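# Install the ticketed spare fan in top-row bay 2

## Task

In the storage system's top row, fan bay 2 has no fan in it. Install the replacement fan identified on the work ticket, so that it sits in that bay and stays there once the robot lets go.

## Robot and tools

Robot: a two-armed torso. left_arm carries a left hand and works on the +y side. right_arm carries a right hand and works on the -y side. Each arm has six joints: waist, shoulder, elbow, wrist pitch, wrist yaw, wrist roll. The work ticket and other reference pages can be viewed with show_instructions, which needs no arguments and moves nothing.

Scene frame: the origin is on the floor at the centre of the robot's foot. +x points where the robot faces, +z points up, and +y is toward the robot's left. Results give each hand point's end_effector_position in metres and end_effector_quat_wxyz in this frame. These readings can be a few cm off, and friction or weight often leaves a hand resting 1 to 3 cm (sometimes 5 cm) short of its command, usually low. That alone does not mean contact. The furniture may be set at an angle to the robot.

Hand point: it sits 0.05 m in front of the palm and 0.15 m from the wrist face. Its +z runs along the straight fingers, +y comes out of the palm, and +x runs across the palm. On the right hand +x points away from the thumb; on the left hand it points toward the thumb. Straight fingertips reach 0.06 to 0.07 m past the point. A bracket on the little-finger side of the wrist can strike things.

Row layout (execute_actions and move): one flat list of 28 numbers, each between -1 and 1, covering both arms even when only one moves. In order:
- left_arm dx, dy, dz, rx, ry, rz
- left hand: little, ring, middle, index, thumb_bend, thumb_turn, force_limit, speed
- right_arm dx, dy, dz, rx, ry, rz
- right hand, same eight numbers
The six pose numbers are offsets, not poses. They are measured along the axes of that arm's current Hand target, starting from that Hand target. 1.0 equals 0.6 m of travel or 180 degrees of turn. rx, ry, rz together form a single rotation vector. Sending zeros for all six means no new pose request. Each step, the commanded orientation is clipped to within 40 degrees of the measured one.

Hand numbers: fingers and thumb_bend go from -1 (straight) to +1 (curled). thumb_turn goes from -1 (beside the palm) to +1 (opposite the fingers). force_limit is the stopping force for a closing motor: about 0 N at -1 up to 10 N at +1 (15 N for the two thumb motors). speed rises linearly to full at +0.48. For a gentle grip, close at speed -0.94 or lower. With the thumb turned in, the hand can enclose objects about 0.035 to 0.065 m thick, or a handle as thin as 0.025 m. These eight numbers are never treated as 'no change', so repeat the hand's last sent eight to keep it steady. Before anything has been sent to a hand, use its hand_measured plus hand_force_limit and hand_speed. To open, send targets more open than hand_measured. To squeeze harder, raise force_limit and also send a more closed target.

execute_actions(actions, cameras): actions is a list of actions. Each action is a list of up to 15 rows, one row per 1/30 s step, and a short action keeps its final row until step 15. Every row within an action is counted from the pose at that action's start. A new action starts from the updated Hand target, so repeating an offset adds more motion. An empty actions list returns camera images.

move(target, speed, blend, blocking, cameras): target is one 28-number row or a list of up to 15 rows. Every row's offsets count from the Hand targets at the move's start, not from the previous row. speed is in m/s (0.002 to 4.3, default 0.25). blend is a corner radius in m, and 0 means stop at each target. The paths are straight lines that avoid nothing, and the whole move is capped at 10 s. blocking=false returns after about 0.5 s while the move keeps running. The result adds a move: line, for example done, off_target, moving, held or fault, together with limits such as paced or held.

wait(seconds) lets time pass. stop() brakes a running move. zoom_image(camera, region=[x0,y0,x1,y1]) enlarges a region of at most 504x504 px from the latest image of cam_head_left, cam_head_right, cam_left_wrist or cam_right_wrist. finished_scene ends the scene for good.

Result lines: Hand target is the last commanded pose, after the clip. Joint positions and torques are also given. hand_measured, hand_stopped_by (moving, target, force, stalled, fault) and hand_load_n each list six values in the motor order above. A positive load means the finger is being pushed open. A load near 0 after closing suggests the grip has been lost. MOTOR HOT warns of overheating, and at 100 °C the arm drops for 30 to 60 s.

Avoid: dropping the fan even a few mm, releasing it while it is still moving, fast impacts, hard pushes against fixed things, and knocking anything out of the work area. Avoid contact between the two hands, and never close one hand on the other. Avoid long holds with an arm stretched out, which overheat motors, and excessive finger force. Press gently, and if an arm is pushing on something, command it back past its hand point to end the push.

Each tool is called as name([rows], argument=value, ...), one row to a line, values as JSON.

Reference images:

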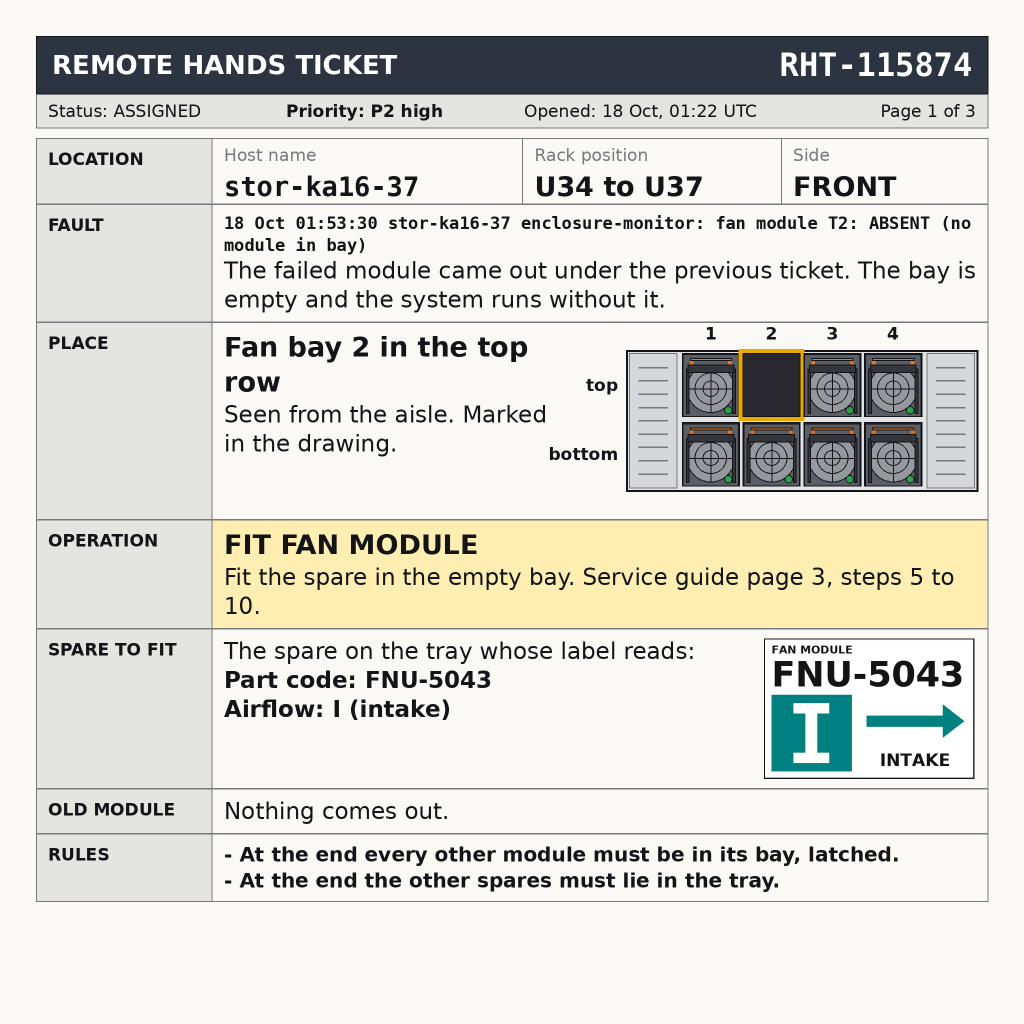

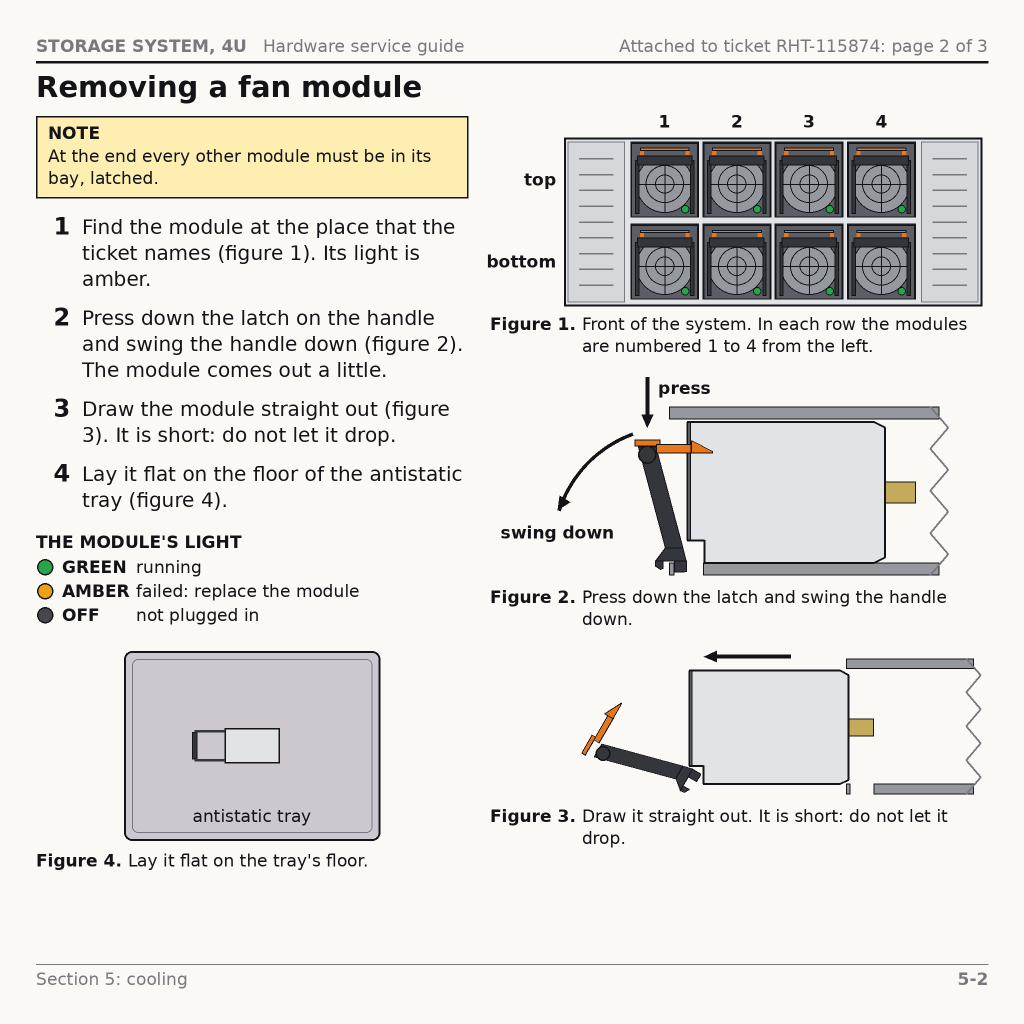

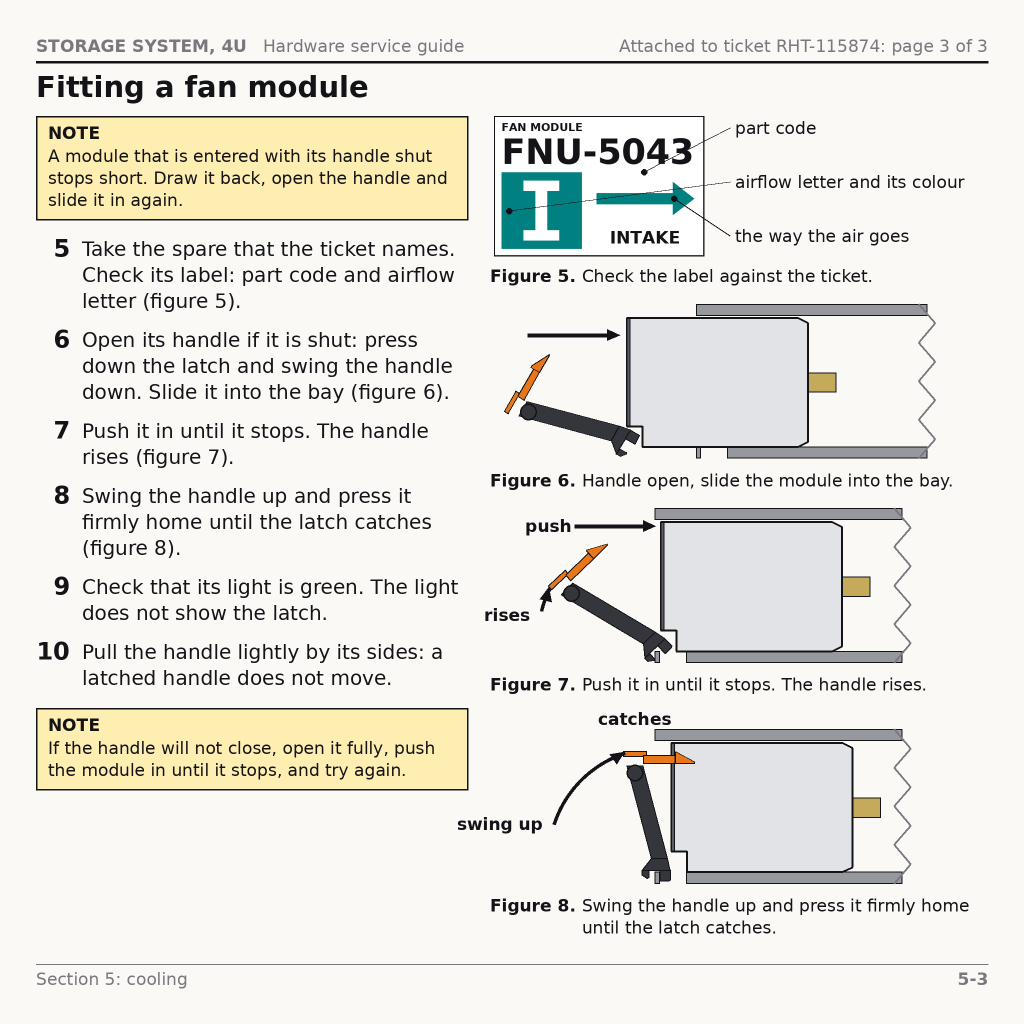

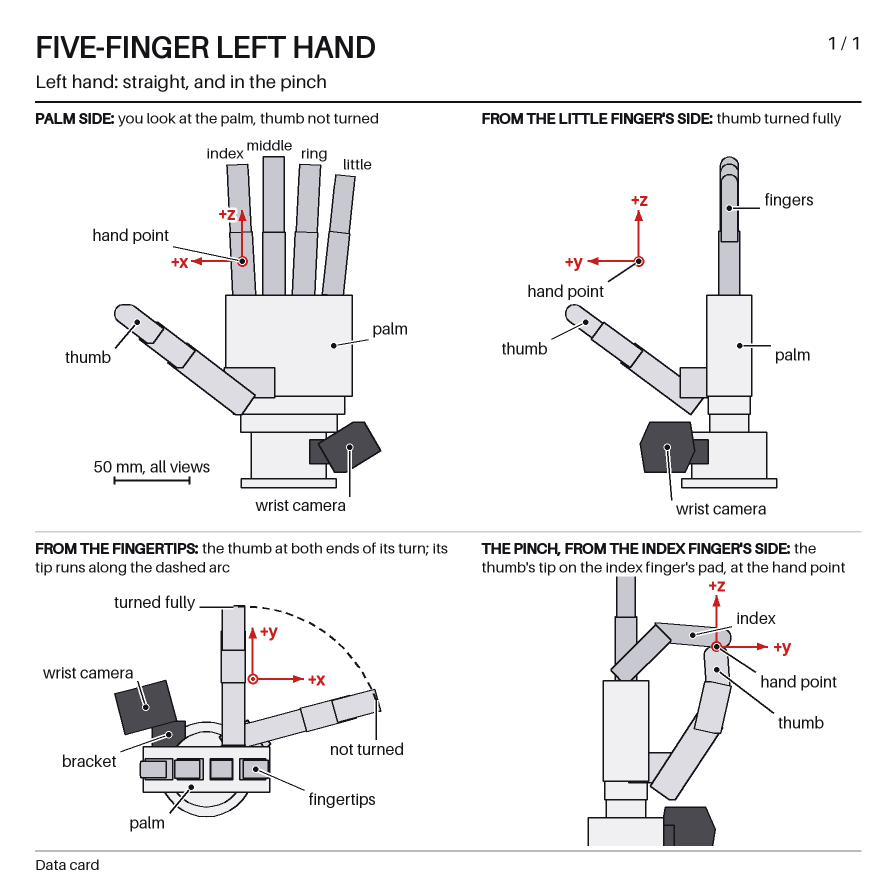

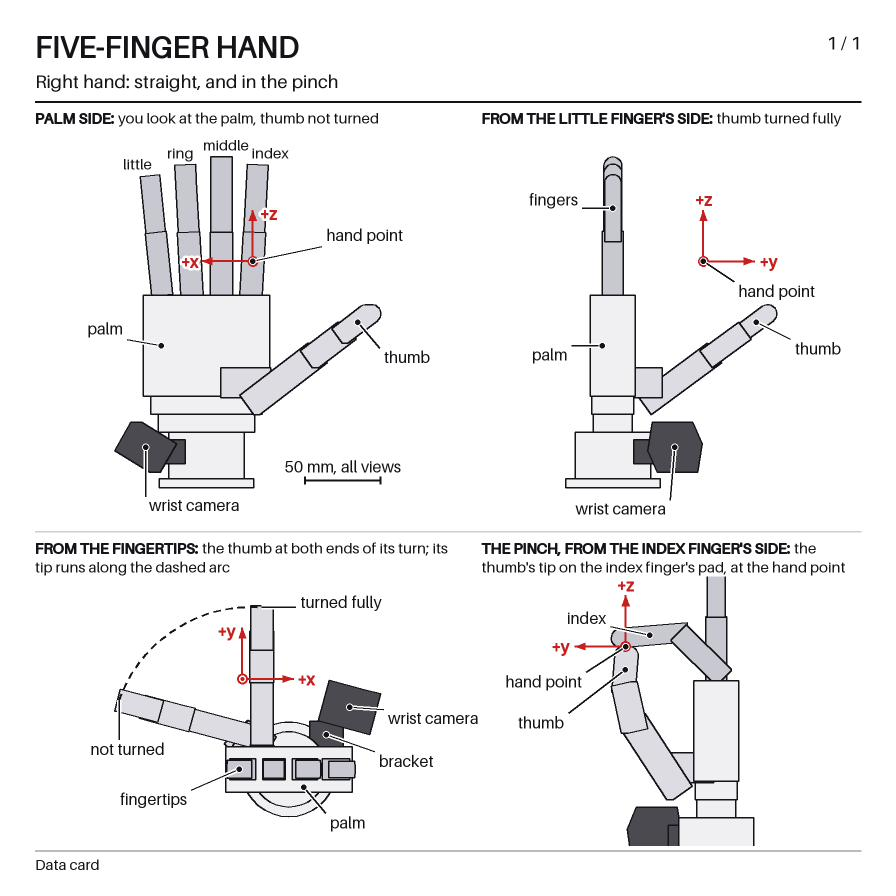

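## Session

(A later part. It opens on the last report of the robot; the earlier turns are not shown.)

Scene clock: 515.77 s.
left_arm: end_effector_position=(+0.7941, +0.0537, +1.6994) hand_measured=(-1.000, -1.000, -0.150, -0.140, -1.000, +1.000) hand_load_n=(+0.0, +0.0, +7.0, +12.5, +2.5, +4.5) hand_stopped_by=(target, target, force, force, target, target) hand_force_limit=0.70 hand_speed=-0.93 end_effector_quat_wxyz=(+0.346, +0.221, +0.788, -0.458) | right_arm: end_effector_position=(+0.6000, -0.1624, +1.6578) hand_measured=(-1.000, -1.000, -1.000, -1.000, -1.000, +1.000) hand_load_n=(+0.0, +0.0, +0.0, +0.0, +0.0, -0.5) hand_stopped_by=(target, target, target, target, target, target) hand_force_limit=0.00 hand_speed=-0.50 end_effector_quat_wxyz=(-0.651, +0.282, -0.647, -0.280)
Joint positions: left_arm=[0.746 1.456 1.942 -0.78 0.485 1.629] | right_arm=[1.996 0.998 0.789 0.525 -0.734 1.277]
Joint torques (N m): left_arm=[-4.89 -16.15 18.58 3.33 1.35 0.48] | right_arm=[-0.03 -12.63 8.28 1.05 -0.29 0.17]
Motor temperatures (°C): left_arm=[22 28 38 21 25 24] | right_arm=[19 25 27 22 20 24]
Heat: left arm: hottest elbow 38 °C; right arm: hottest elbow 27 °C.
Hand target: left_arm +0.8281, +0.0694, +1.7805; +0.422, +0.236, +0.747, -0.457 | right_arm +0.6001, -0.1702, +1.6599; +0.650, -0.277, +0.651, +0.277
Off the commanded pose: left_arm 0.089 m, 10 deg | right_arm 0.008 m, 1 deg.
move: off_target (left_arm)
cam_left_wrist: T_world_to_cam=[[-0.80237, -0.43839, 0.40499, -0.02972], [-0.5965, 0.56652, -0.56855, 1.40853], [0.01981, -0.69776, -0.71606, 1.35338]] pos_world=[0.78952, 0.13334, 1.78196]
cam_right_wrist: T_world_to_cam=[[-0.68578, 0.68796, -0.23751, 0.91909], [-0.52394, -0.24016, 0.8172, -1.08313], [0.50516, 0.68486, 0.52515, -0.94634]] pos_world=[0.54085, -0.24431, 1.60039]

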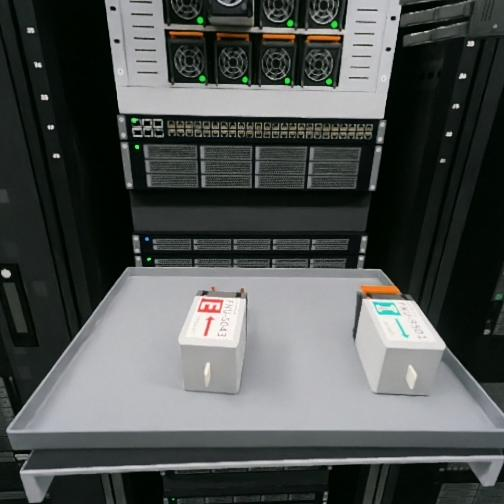

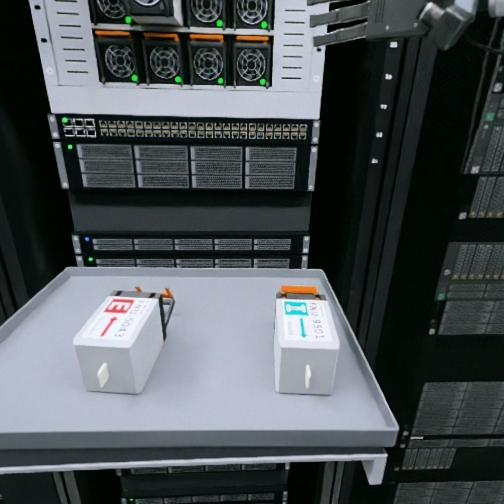

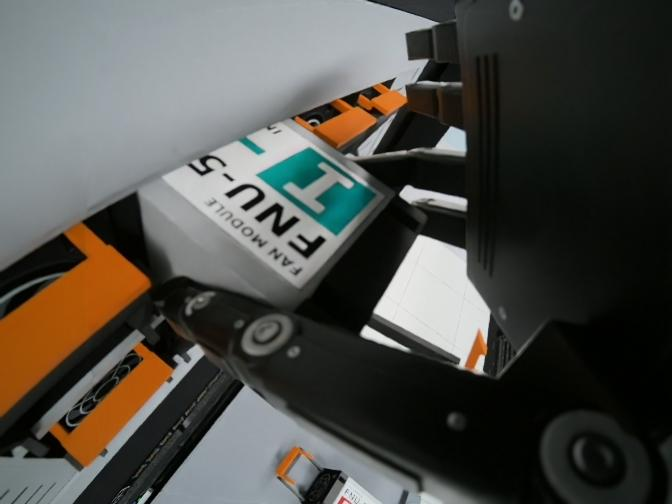

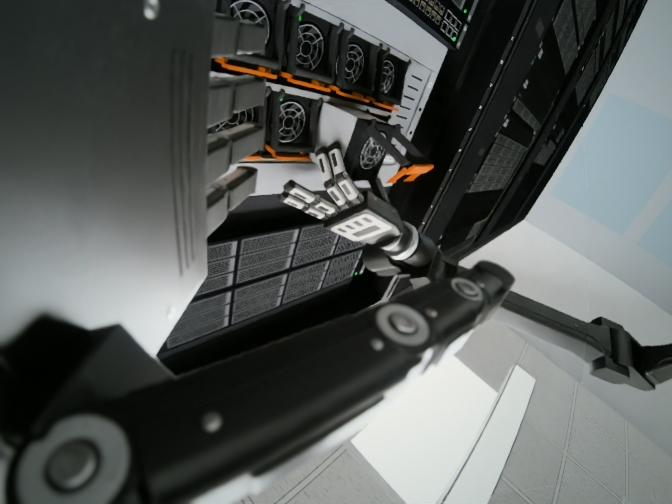

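move([
  [0,0,0,0,0,0,-1,-1,0.5,0.45,-1,1,0.7,-0.93,0.1667,0,0,0,0,0,-1,-1,-1,-1,-1,1,0,-0.5],
  [0,0,0,0,0,0,-1,-1,0.5,0.45,-1,1,0.7,-0.93,0.1667,0.1598,0.4428,0,0,0,-1,-1,-1,-1,-1,1,0,-0.5],
  [0,0,0,0,0,0,-1,-1,0.5,0.45,-1,1,0.7,-0.93,0.1,0.1598,0.4428,0,0,0,-1,-1,-1,-1,-1,1,0,-0.5],
], speed=[0.15,0.15,0.06], cameras=["all"])

Scene clock: 526.90 s.
left_arm: end_effector_position=(+0.7942, +0.0536, +1.6993) hand_measured=(-1.000, -1.000, -0.150, -0.140, -1.000, +1.000) hand_load_n=(+0.0, +0.0, +7.5, +12.5, +2.5, +5.0) hand_stopped_by=(target, target, force, force, target, target) hand_force_limit=0.70 hand_speed=-0.93 end_effector_quat_wxyz=(+0.346, +0.221, +0.789, -0.458) | right_arm: end_effector_position=(+0.7070, +0.0813, +1.5641) hand_measured=(-1.000, -1.000, -1.000, -1.000, -1.000, +1.000) hand_load_n=(+0.0, +0.0, +0.0, +0.0, +0.0, -0.5) hand_stopped_by=(target, target, target, target, target, target) hand_force_limit=0.00 hand_speed=-0.50 end_effector_quat_wxyz=(-0.631, +0.278, -0.669, -0.277)
Joint positions: left_arm=[0.746 1.457 1.942 -0.78 0.485 1.629] | right_arm=[2.409 1.616 1.215 0.599 -0.304 1.153]
Joint torques (N m): left_arm=[-4.84 -16.09 18.92 3.48 1.29 0.53] | right_arm=[6.3 -19.31 11 1.16 -0.13 0.02]
Heat: left arm: hottest elbow 42 °C; right arm: hottest elbow 27 °C.
Hand target: left_arm +0.8282, +0.0693, +1.7804; +0.422, +0.236, +0.747, -0.457 | right_arm +0.7150, +0.0877, +1.5998; +0.650, -0.277, +0.651, +0.277
Off the commanded pose: left_arm 0.089 m, 10 deg | right_arm 0.037 m, 3 deg.
move: off_target (right_arm)
cam_left_wrist: T_world_to_cam=[[-0.80233, -0.43832, 0.40514, -0.02996], [-0.59656, 0.56669, -0.56831, 1.4082], [0.01951, -0.69766, -0.71616, 1.35364]] pos_world=[0.78962, 0.13325, 1.78186]
cam_right_wrist: T_world_to_cam=[[-0.69137, 0.6894, -0.21619, 0.77306], [-0.47974, -0.21429, 0.85084, -0.97799], [0.54024, 0.69196, 0.47889, -1.07105]] pos_world=[0.6439, -0.0014, 1.51216]

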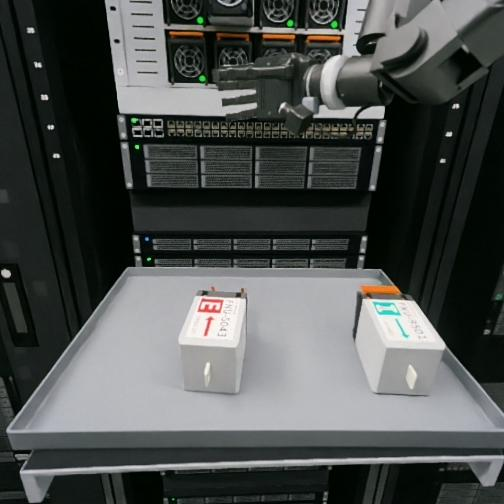

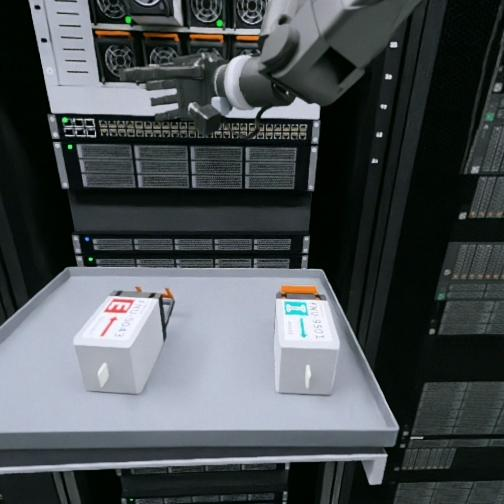

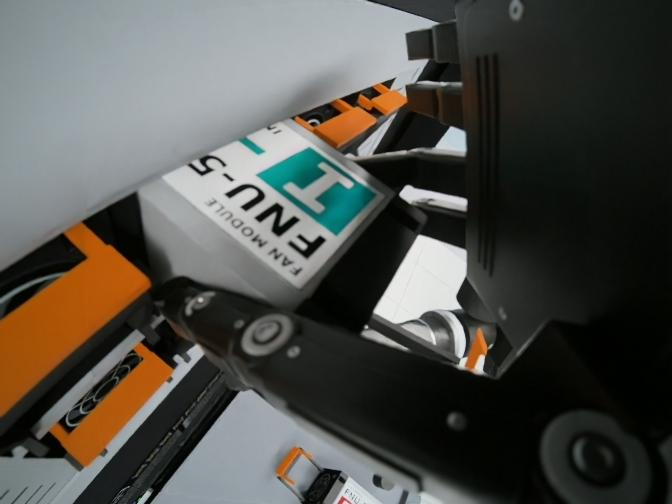

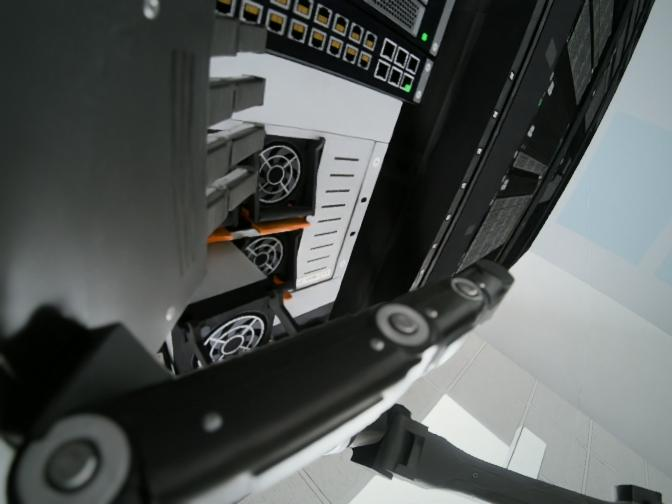

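move(target=[0,0,0,0,0,0,-1,-1,0.5,0.45,-1,1,0.7,-0.93,-0.0833,0,0.01,0,0,0,-1,-1,-1,-1,-1,1,0,-0.5], speed=0.06, cameras=["cam_right_wrist","cam_head_left","cam_head_right"])

zoom_image(camera="cam_head_right", region=[90, 0, 240, 100])

Scene clock: 528.83 s.
left_arm: end_effector_position=(+0.7942, +0.0536, +1.6993) hand_measured=(-1.000, -1.000, -0.150, -0.140, -1.000, +1.000) hand_load_n=(+0.0, +0.0, +7.0, +12.0, +2.5, +5.0) hand_stopped_by=(target, target, force, force, target, target) hand_force_limit=0.70 hand_speed=-0.93 end_effector_quat_wxyz=(+0.346, +0.221, +0.789, -0.458) | right_arm: end_effector_position=(+0.7108, +0.0884, +1.6091) hand_measured=(-1.000, -1.000, -1.000, -1.000, -1.000, +1.000) hand_load_n=(+0.0, +0.0, +0.0, +0.0, +0.0, +0.0) hand_stopped_by=(target, target, target, target, target, target) hand_force_limit=0.00 hand_speed=-0.50 end_effector_quat_wxyz=(-0.628, +0.280, -0.671, -0.277)
Joint positions: left_arm=[0.746 1.457 1.942 -0.78 0.485 1.629] | right_arm=[2.45 1.557 1.258 0.486 -0.264 1.143]
Joint torques (N m): left_arm=[-4.95 -16.09 18.85 3.41 1.37 0.52] | right_arm=[6.01 -19.43 12.38 1.05 -0.1 -0.01]
Heat: left arm: hottest elbow 42 °C; right arm: hottest elbow 27 °C.
Hand target: left_arm +0.8282, +0.0693, +1.7804; +0.422, +0.236, +0.747, -0.457 | right_arm +0.7191, +0.0922, +1.6496; +0.650, -0.277, +0.651, +0.277
Off the commanded pose: left_arm 0.089 m, 10 deg | right_arm 0.042 m, 3 deg.
move: off_target (right_arm)
cam_right_wrist: T_world_to_cam=[[-0.69483, 0.68608, -0.21568, 0.78241], [-0.47509, -0.21273, 0.85383, -1.02125], [0.53991, 0.69573, 0.47376, -1.09157]] pos_world=[0.64781, 0.00539, 1.55787]
Images, in order (width x height): cam_head_left 504x504, cam_head_right 504x504, cam_right_wrist 672x504.

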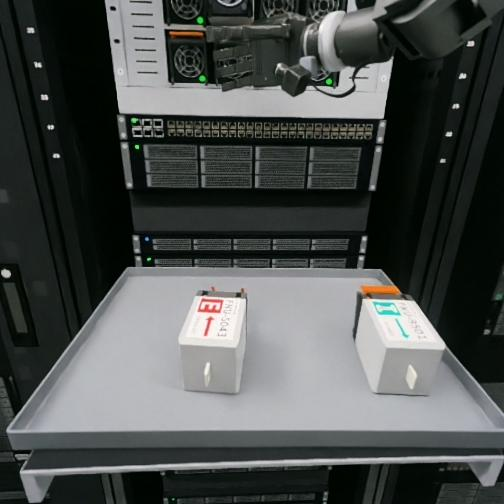

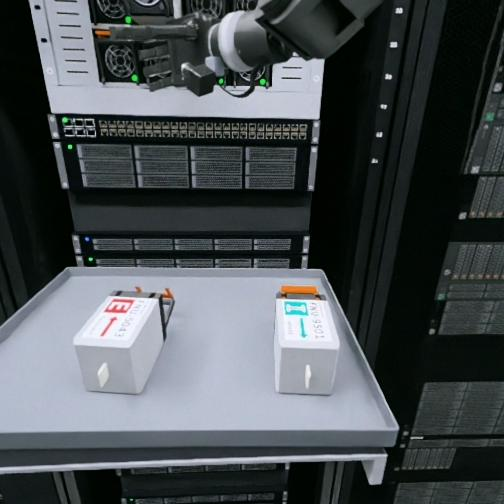

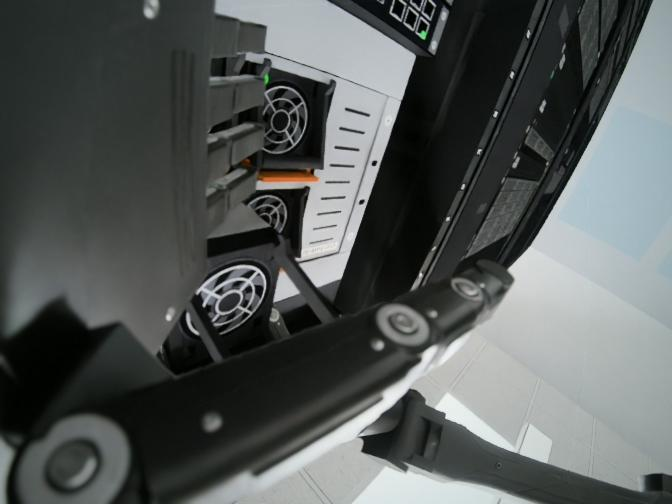

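Scaled by 3.360 from the camera's image (finer frame: 720x720).

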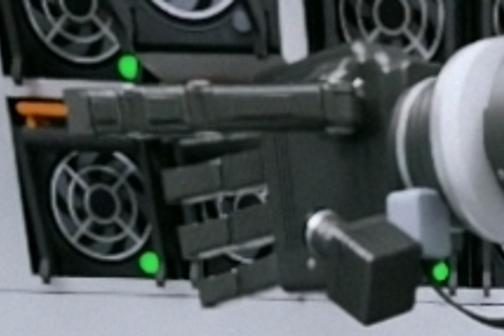

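move(target=[0,0,0,0,0,0,-1,-1,0.5,0.45,-1,1,0.7,-0.93,-0.0333,0,0,0,0,0,-1,-1,-1,-1,-1,1,0,-0.5], speed=0.04, cameras=["cam_left_wrist","cam_head_left"])

zoom_image(camera="cam_head_left", region=[170, 0, 290, 80])

Scene clock: 530.37 s.
left_arm: end_effector_position=(+0.7940, +0.0536, +1.6998) hand_measured=(-1.000, -1.000, -0.150, -0.140, -1.000, +1.000) hand_load_n=(+0.0, +0.0, +7.0, +12.0, +2.5, +5.0) hand_stopped_by=(target, target, force, force, target, target) hand_force_limit=0.70 hand_speed=-0.93 end_effector_quat_wxyz=(+0.345, +0.221, +0.788, -0.459) | right_arm: end_effector_position=(+0.7103, +0.0895, +1.6231) hand_measured=(-1.000, -1.000, -1.000, -1.000, -1.000, +1.000) hand_load_n=(+0.5, +0.0, +0.0, +0.5, +0.0, +0.0) hand_stopped_by=(target, target, target, target, target, target) hand_force_limit=0.00 hand_speed=-0.50 end_effector_quat_wxyz=(-0.625, +0.281, -0.674, -0.277)
Joint positions: left_arm=[0.746 1.457 1.943 -0.782 0.486 1.629] | right_arm=[2.464 1.534 1.269 0.444 -0.248 1.14]
Joint torques (N m): left_arm=[-4.84 -15.62 18.71 3.55 1.29 0.52] | right_arm=[6.42 -19.49 12.71 1.14 -0.11 0.03]
Motor temperatures (°C): left_arm=[22 28 43 21 25 24] | right_arm=[19 25 27 22 20 24]
Heat: left arm: hottest elbow 43 °C; right arm: hottest elbow 27 °C.
Hand target: left_arm +0.8280, +0.0693, +1.7807; +0.422, +0.236, +0.747, -0.457 | right_arm +0.7192, +0.0921, +1.6698; +0.650, -0.277, +0.651, +0.277
Off the commanded pose: left_arm 0.089 m, 10 deg | right_arm 0.047 m, 4 deg.
move: off_target (right_arm)
cam_left_wrist: T_world_to_cam=[[-0.80264, -0.43728, 0.40566, -0.03097], [-0.59617, 0.56692, -0.56849, 1.40829], [0.01861, -0.69813, -0.71573, 1.354]] pos_world=[0.78952, 0.13334, 1.78225]
Images, in order (width x height): cam_head_left 504x504, cam_left_wrist 672x504.

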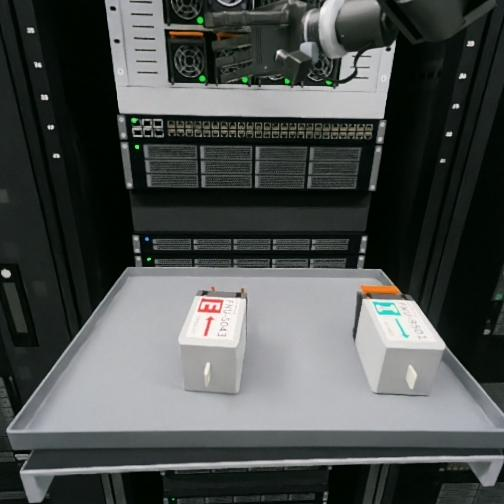

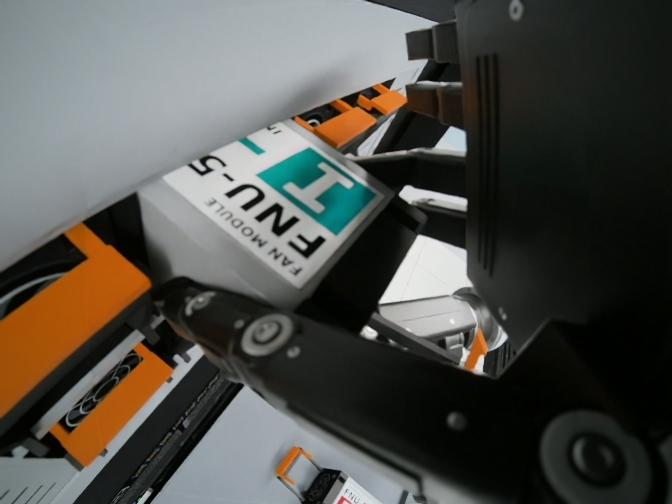

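Scaled by 4.200 from the camera's image (finer frame: 720x720).

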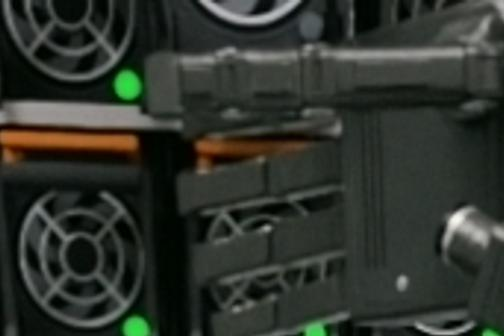

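execute_actions([
  [[0,0,0,0,0,0,-1,-1,0.5,0.45,-1,1,0.7,-0.93,-0.0167,0,0,0,0,0,-1,-1,-1,-1,-1,1,0,-0.5]],
])

execute_actions([
  [[0,0,0,0,0,0,-1,-1,-0.20,-0.20,-1,1,0.7,-0.9,0,0,0,0,0,0,-1,-1,-1,-1,-1,1,0,-0.5]],
], cameras=["cam_left_wrist"])

Scene clock: 532.13 s.
left_arm: end_effector_position=(+0.7941, +0.0537, +1.6994) hand_measured=(-1.000, -1.000, -0.150, -0.140, -1.000, +1.000) hand_load_n=(+0.0, +0.0, +7.0, +12.0, +2.5, +4.5) hand_stopped_by=(target, target, force, force, target, target) hand_force_limit=0.70 hand_speed=-0.93 end_effector_quat_wxyz=(+0.345, +0.221, +0.788, -0.459) | right_arm: end_effector_position=(+0.7101, +0.0903, +1.6240) hand_measured=(-1.000, -1.000, -1.000, -1.000, -1.000, +1.000) hand_load_n=(+0.0, +0.0, +0.0, +0.0, +0.0, +0.0) hand_stopped_by=(target, target, target, target, target, target) hand_force_limit=0.00 hand_speed=-0.50 end_effector_quat_wxyz=(-0.619, +0.283, -0.678, -0.276)
Joint positions: left_arm=[0.747 1.457 1.943 -0.782 0.486 1.629] | right_arm=[2.468 1.528 1.273 0.419 -0.239 1.139]
Joint torques (N m): left_arm=[-5.71 -16.09 18.63 3.41 1.29 0.55] | right_arm=[6.36 -20.48 13.11 1.35 -0.21 0.02]
Heat: left arm: hottest elbow 43 °C; right arm: hottest elbow 27 °C.
Hand target: left_arm +0.8282, +0.0693, +1.7803; +0.422, +0.236, +0.747, -0.457 | right_arm +0.7191, +0.0923, +1.6797; +0.650, -0.277, +0.651, +0.277
Off the commanded pose: left_arm 0.089 m, 10 deg | right_arm 0.057 m, 5 deg.
Step readings (end_effector_position of left_arm | right_arm):
0: (+0.7940, +0.0535, +1.6995) | (+0.7103, +0.0895, +1.6230)
1: (+0.7940, +0.0535, +1.6995) | (+0.7103, +0.0895, +1.6230)
2: (+0.7940, +0.0535, +1.6995) | (+0.7104, +0.0896, +1.6231)
4: (+0.7940, +0.0535, +1.6995) | (+0.7105, +0.0900, +1.6238)
8: (+0.7941, +0.0537, +1.6994) | (+0.7102, +0.0901, +1.6240)
15: (+0.7941, +0.0537, +1.6994) | (+0.7101, +0.0902, +1.6241)

Scene clock: 533.00 s.
left_arm: end_effector_position=(+0.8053, +0.0585, +1.7351) hand_measured=(-1.000, -1.000, -0.200, -0.200, -1.000, +1.000) hand_load_n=(-0.5, +0.0, +0.0, +0.0, -0.5, +2.5) hand_stopped_by=(target, target, target, target, target, target) hand_force_limit=0.70 hand_speed=-0.90 end_effector_quat_wxyz=(+0.374, +0.228, +0.770, -0.464) | right_arm: end_effector_position=(+0.7086, +0.0921, +1.6243) hand_measured=(-1.000, -1.000, -1.000, -1.000, -1.000, +1.000) hand_load_n=(+0.0, +0.0, +0.0, +0.0, +0.0, +0.0) hand_stopped_by=(target, target, target, target, target, target) hand_force_limit=0.00 hand_speed=-0.50 end_effector_quat_wxyz=(-0.618, +0.284, -0.679, -0.277)
Joint positions: left_arm=[0.744 1.455 2.002 -0.781 0.504 1.641] | right_arm=[2.472 1.528 1.273 0.415 -0.237 1.137]
Joint torques (N m): left_arm=[-4.78 -15.91 14.52 3.41 0.44 0.4] | right_arm=[6.77 -19.84 12.85 1.57 -0.28 0.03]
Heat: left arm: hottest elbow 43 °C; right arm: hottest elbow 27 °C.
Hand target: left_arm +0.8282, +0.0695, +1.7806; +0.422, +0.236, +0.747, -0.457 | right_arm +0.7192, +0.0921, +1.6799; +0.650, -0.277, +0.651, +0.277
Off the commanded pose: left_arm 0.052 m, 6 deg | right_arm 0.056 m, 5 deg.
Step readings (end_effector_position of left_arm | right_arm):
0: (+0.7941, +0.0537, +1.6994) | (+0.7101, +0.0903, +1.6240)
1: (+0.7941, +0.0537, +1.6994) | (+0.7101, +0.0903, +1.6240)
2: (+0.7941, +0.0537, +1.6994) | (+0.7101, +0.0903, +1.6240)
4: (+0.7942, +0.0538, +1.6996) | (+0.7102, +0.0901, +1.6243)
8: (+0.7946, +0.0525, +1.7060) | (+0.7100, +0.0905, +1.6239)
15: (+0.7981, +0.0543, +1.7161) | (+0.7098, +0.0907, +1.6239)
cam_left_wrist: T_world_to_cam=[[-0.8253, -0.42742, 0.36903, 0.04713], [-0.5609, 0.54484, -0.62333, 1.5005], [0.06536, -0.72143, -0.6894, 1.30054]] pos_world=[0.79551, 0.14085, 1.81451]

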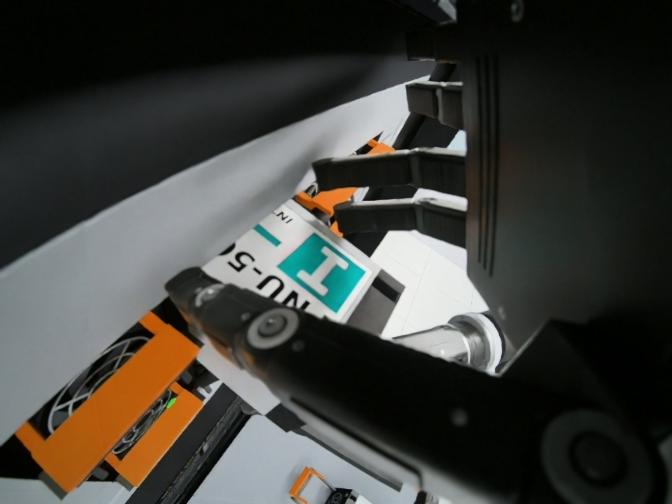

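move(target=[0.0352,-0.0470,-0.0300,-0.0056,0.0173,-0.0124,-1,-1,-0.20,-0.20,-1,1,0.7,-0.9,0,0,0,0,0,0,-1,-1,-1,-1,-1,1,0,-0.5], speed=0.08, cameras=["cam_left_wrist"])

Scene clock: 536.00 s.
left_arm: end_effector_position=(+0.7940, +0.0643, +1.7431) hand_measured=(-1.000, -1.000, -0.200, -0.200, -1.000, +1.000) hand_load_n=(-1.0, +0.0, +0.0, +0.0, +0.0, +0.5) hand_stopped_by=(target, target, target, target, target, target) hand_force_limit=0.70 hand_speed=-0.90 end_effector_quat_wxyz=(+0.372, +0.225, +0.782, -0.446) | right_arm: end_effector_position=(+0.7086, +0.0921, +1.6243) hand_measured=(-1.000, -1.000, -1.000, -1.000, -1.000, +1.000) hand_load_n=(+0.0, +0.0, +0.0, +0.0, +0.0, +0.0) hand_stopped_by=(target, target, target, target, target, target) hand_force_limit=0.00 hand_speed=-0.50 end_effector_quat_wxyz=(-0.618, +0.284, -0.679, -0.276)
Joint positions: left_arm=[0.718 1.427 1.992 -0.814 0.438 1.643] | right_arm=[2.472 1.528 1.273 0.415 -0.237 1.137]
Joint torques (N m): left_arm=[-5.6 -16.44 10.65 2.28 0.62 0.25] | right_arm=[5.71 -20.42 12.94 1.42 -0.3 0.04]
Heat: left arm: hottest elbow 42 °C; right arm: hottest elbow 28 °C.
Hand target: left_arm +0.7886, +0.0712, +1.7802; +0.395, +0.230, +0.766, -0.451 | right_arm +0.7192, +0.0921, +1.6799; +0.650, -0.277, +0.651, +0.277
Off the commanded pose: left_arm 0.038 m, 3 deg | right_arm 0.057 m, 5 deg.
move: off_target (left_arm)
cam_left_wrist: T_world_to_cam=[[-0.813, -0.45843, 0.35899, 0.04709], [-0.57752, 0.55633, -0.59747, 1.46331], [0.07419, -0.69307, -0.71705, 1.35032]] pos_world=[0.7832, 0.14337, 1.82562]

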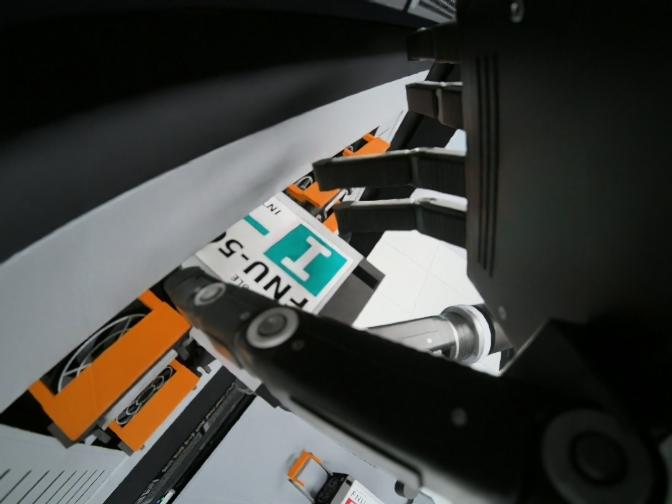

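move(target=[0.0345,-0.0328,-0.0108,0,0,0,-1,-1,-0.20,-0.20,-1,1,0.7,-0.9,0,0,0,0,0,0,-1,-1,-1,-1,-1,1,0,-0.5], speed=0.08, cameras=["cam_left_wrist"])

execute_actions([
  [[0,0,0,0,0,0,-1,-1,-0.44,-0.44,-1,1,0.0,-0.5,0,0,0,0,0,0,-1,-1,-1,-1,-1,1,0,-0.5]],
], cameras=["cam_left_wrist"])

Scene clock: 538.37 s.
left_arm: end_effector_position=(+0.7596, +0.0684, +1.7636) hand_measured=(-1.000, -1.000, -0.200, -0.200, -1.000, +1.000) hand_load_n=(+0.0, +0.0, +0.0, +0.0, +0.0, +0.5) hand_stopped_by=(target, target, target, target, target, target) hand_force_limit=0.70 hand_speed=-0.90 end_effector_quat_wxyz=(+0.382, +0.230, +0.774, -0.449) | right_arm: end_effector_position=(+0.7086, +0.0921, +1.6243) hand_measured=(-1.000, -1.000, -1.000, -1.000, -1.000, +1.000) hand_load_n=(+0.0, +0.0, +0.0, -0.5, +0.0, -0.5) hand_stopped_by=(target, target, target, target, target, target) hand_force_limit=0.00 hand_speed=-0.50 end_effector_quat_wxyz=(-0.618, +0.284, -0.679, -0.276)
Joint positions: left_arm=[0.675 1.323 1.873 -0.775 0.407 1.643] | right_arm=[2.472 1.528 1.273 0.415 -0.237 1.137]
Joint torques (N m): left_arm=[-4.89 -13.57 9.55 3.17 0.42 0.13] | right_arm=[6.48 -20.31 13.08 1.48 -0.26 0.05]
Heat: left arm: hottest elbow 42 °C; right arm: hottest elbow 28 °C.
Hand target: left_arm +0.7601, +0.0672, +1.7754; +0.395, +0.230, +0.766, -0.451 | right_arm +0.7192, +0.0921, +1.6799; +0.650, -0.277, +0.651, +0.277
Off the commanded pose: left_arm 0.012 m, 2 deg | right_arm 0.057 m, 5 deg.
move: off_target (left_arm)
cam_left_wrist: T_world_to_cam=[[-0.82405, -0.45097, 0.34288, 0.04995], [-0.55927, 0.55104, -0.61934, 1.47854], [0.09036, -0.70212, -0.7063, 1.33976]] pos_world=[0.747, 0.14847, 1.84485]

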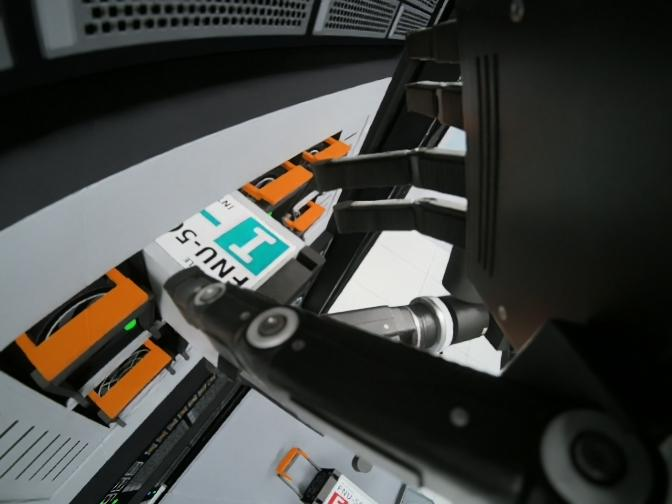

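Scene clock: 539.07 s.
left_arm: end_effector_position=(+0.7596, +0.0684, +1.7636) hand_measured=(-1.000, -1.000, -0.440, -0.440, -1.000, +1.000) hand_load_n=(+0.0, +0.0, +0.0, +0.0, +0.0, +0.0) hand_stopped_by=(target, target, target, target, target, target) hand_force_limit=0.00 hand_speed=-0.50 end_effector_quat_wxyz=(+0.382, +0.230, +0.774, -0.449) | right_arm: end_effector_position=(+0.7086, +0.0921, +1.6243) hand_measured=(-1.000, -1.000, -1.000, -1.000, -1.000, +1.000) hand_load_n=(+0.0, +0.0, +0.0, +0.0, +0.0, -0.5) hand_stopped_by=(target, target, target, target, target, target) hand_force_limit=0.00 hand_speed=-0.50 end_effector_quat_wxyz=(-0.618, +0.284, -0.679, -0.276)
Joint positions: left_arm=[0.675 1.323 1.873 -0.775 0.407 1.643] | right_arm=[2.472 1.528 1.273 0.415 -0.237 1.137]
Joint torques (N m): left_arm=[-4.72 -13.04 9.42 3.1 0.45 0.14] | right_arm=[6.59 -20.37 13.14 1.63 -0.27 0.04]
Heat: left arm: hottest elbow 41 °C; right arm: hottest elbow 28 °C.
Hand target: left_arm +0.7600, +0.0672, +1.7754; +0.395, +0.230, +0.766, -0.452 | right_arm +0.7192, +0.0921, +1.6799; +0.650, -0.277, +0.651, +0.277
Off the commanded pose: left_arm 0.012 m, 2 deg | right_arm 0.057 m, 5 deg.
Step readings (end_effector_position of left_arm | right_arm):
0: (+0.7596, +0.0684, +1.7636) | (+0.7086, +0.0921, +1.6243)
1: (+0.7596, +0.0684, +1.7636) | (+0.7086, +0.0921, +1.6243)
2: (+0.7596, +0.0684, +1.7636) | (+0.7086, +0.0921, +1.6243)
4: (+0.7596, +0.0684, +1.7636) | (+0.7086, +0.0921, +1.6243)
8: (+0.7596, +0.0684, +1.7636) | (+0.7086, +0.0921, +1.6243)
15: (+0.7596, +0.0684, +1.7636) | (+0.7086, +0.0921, +1.6243)
cam_left_wrist: T_world_to_cam=[[-0.82405, -0.45097, 0.34288, 0.04995], [-0.55927, 0.55104, -0.61934, 1.47854], [0.09036, -0.70212, -0.7063, 1.33976]] pos_world=[0.747, 0.14847, 1.84485]

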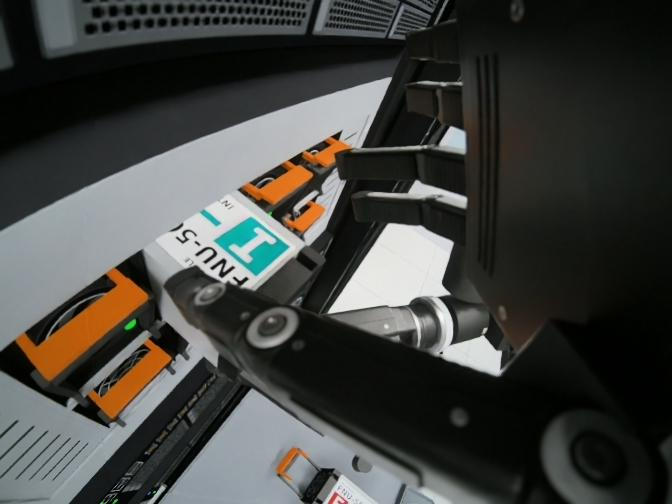

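zoom_image(camera="cam_left_wrist", region=[140, 170, 380, 350])

Scaled by 2.100 from the camera's image (finer frame: 960x720).

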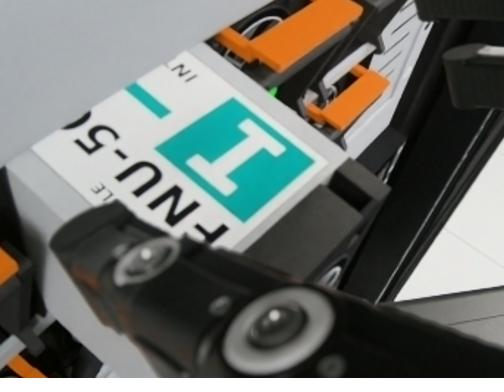

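move(target=[0.0697,0.0477,0.0377,0,0,0,-1,-1,-0.44,-0.44,-1,1,0.0,-0.5,0,0,0,0,0,0,-1,-1,-1,-1,-1,1,0,-0.5], speed=0.06, cameras=["cam_left_wrist"])

Scene clock: 545.53 s.
left_arm: end_effector_position=(+0.7587, +0.0553, +1.7151) hand_measured=(-1.000, -1.000, -0.440, -0.440, -1.000, +1.000) hand_load_n=(+0.0, -0.5, +0.0, +0.0, +0.0, +0.0) hand_stopped_by=(target, target, target, target, target, target) hand_force_limit=0.00 hand_speed=-0.50 end_effector_quat_wxyz=(+0.381, +0.230, +0.771, -0.455) | right_arm: end_effector_position=(+0.7086, +0.0921, +1.6243) hand_measured=(-1.000, -1.000, -1.000, -1.000, -1.000, +1.000) hand_load_n=(+0.0, +0.0, +0.0, +0.0, +0.0, +0.0) hand_stopped_by=(target, target, target, target, target, target) hand_force_limit=0.00 hand_speed=-0.50 end_effector_quat_wxyz=(-0.618, +0.284, -0.679, -0.276)
Joint positions: left_arm=[0.703 1.323 1.743 -0.644 0.449 1.644] | right_arm=[2.472 1.528 1.273 0.415 -0.237 1.137]
Joint torques (N m): left_arm=[-3.14 -12.75 9.69 2.96 0.69 0.22] | right_arm=[6.53 -20.07 13.08 1.54 -0.26 0.04]
Heat: left arm: hottest elbow 40 °C; right arm: hottest elbow 28 °C.
Hand target: left_arm +0.7649, +0.0611, +1.7204; +0.395, +0.230, +0.766, -0.452 | right_arm +0.7192, +0.0921, +1.6799; +0.650, -0.277, +0.651, +0.277
Off the commanded pose: left_arm 0.010 m, 2 deg | right_arm 0.057 m, 5 deg.
move: done
cam_left_wrist: T_world_to_cam=[[-0.82617, -0.44052, 0.35128, 0.04657], [-0.55732, 0.54738, -0.62432, 1.46237], [0.08274, -0.71156, -0.69773, 1.28804]] pos_world=[0.74691, 0.13656, 1.79533]

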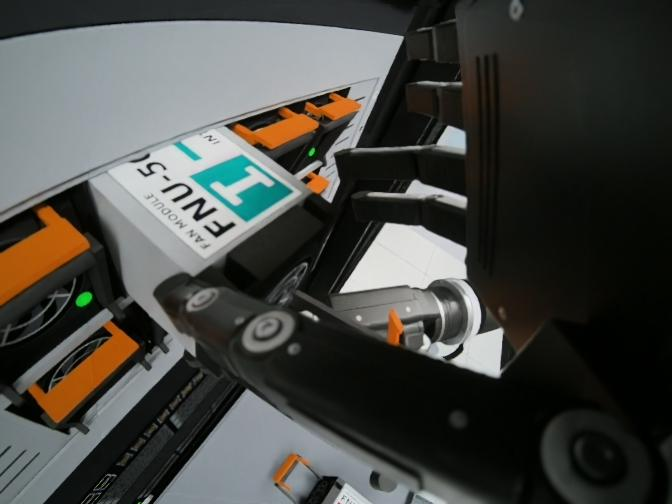

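zoom_image(camera="cam_left_wrist", region=[90, 110, 350, 310])

Scaled by 1.938 from the camera's image (finer frame: 960x720).

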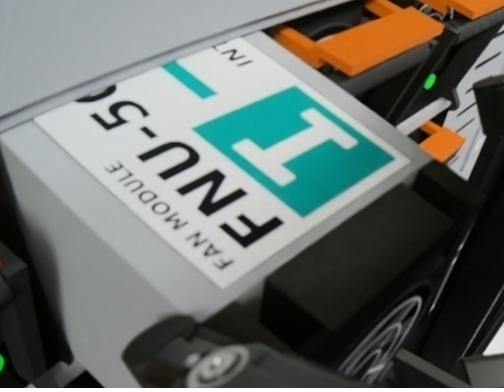

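move(target=[0.0267,0.0275,0.0152,0,0,0,-1,-1,-0.44,-0.44,-1,1,0.0,-0.5,0,0,0,0,0,0,-1,-1,-1,-1,-1,1,0,-0.5], speed=0.05, cameras=["cam_left_wrist"])

zoom_image(camera="cam_left_wrist", region=[90, 110, 350, 310])

Scene clock: 549.00 s.
left_arm: end_effector_position=(+0.7642, +0.0602, +1.7004) hand_measured=(-1.000, -1.000, -0.440, -0.440, -1.000, +1.000) hand_load_n=(+0.0, +0.0, +0.0, +0.0, +0.0, +0.5) hand_stopped_by=(target, target, target, target, target, target) hand_force_limit=0.00 hand_speed=-0.50 end_effector_quat_wxyz=(+0.387, +0.228, +0.768, -0.456) | right_arm: end_effector_position=(+0.7086, +0.0921, +1.6243) hand_measured=(-1.000, -1.000, -1.000, -1.000, -1.000, +1.000) hand_load_n=(+0.0, +0.0, +0.0, +0.0, +0.0, +0.0) hand_stopped_by=(target, target, target, target, target, target) hand_force_limit=0.00 hand_speed=-0.50 end_effector_quat_wxyz=(-0.618, +0.284, -0.679, -0.276)
Joint positions: left_arm=[0.732 1.323 1.707 -0.597 0.476 1.648] | right_arm=[2.472 1.528 1.273 0.415 -0.237 1.137]
Joint torques (N m): left_arm=[-3.31 -11.87 9.69 3.03 0.7 0.25] | right_arm=[6.07 -20.66 13.08 1.32 -0.28 0.05]
Heat: left arm: hottest elbow 39 °C; right arm: hottest elbow 28 °C.
Hand target: left_arm +0.7710, +0.0613, +1.6963; +0.395, +0.230, +0.766, -0.451 | right_arm +0.7192, +0.0921, +1.6799; +0.650, -0.277, +0.651, +0.277
Off the commanded pose: left_arm 0.008 m, 1 deg | right_arm 0.057 m, 5 deg.
move: done
cam_left_wrist: T_world_to_cam=[[-0.8266, -0.44392, 0.34593, 0.06798], [-0.55476, 0.53925, -0.6336, 1.46795], [0.09473, -0.71564, -0.69201, 1.26206]] pos_world=[0.751, 0.14177, 1.77994]

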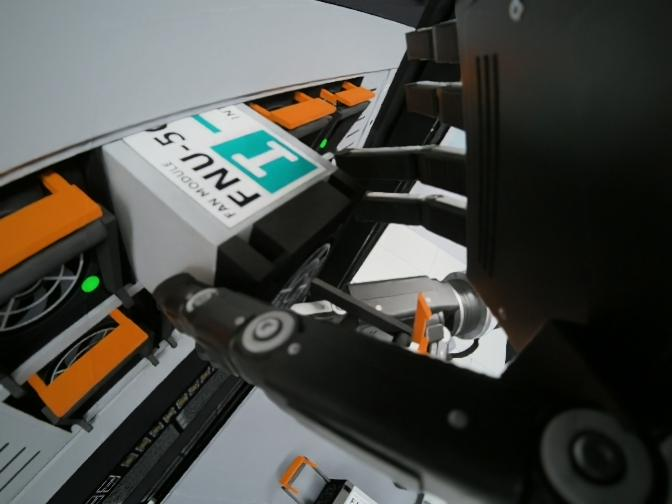

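Scaled by 1.938 from the camera's image (finer frame: 960x720).

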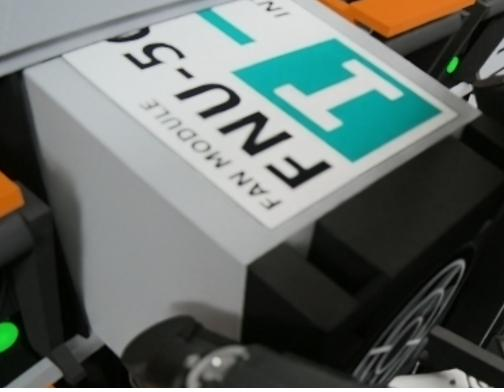

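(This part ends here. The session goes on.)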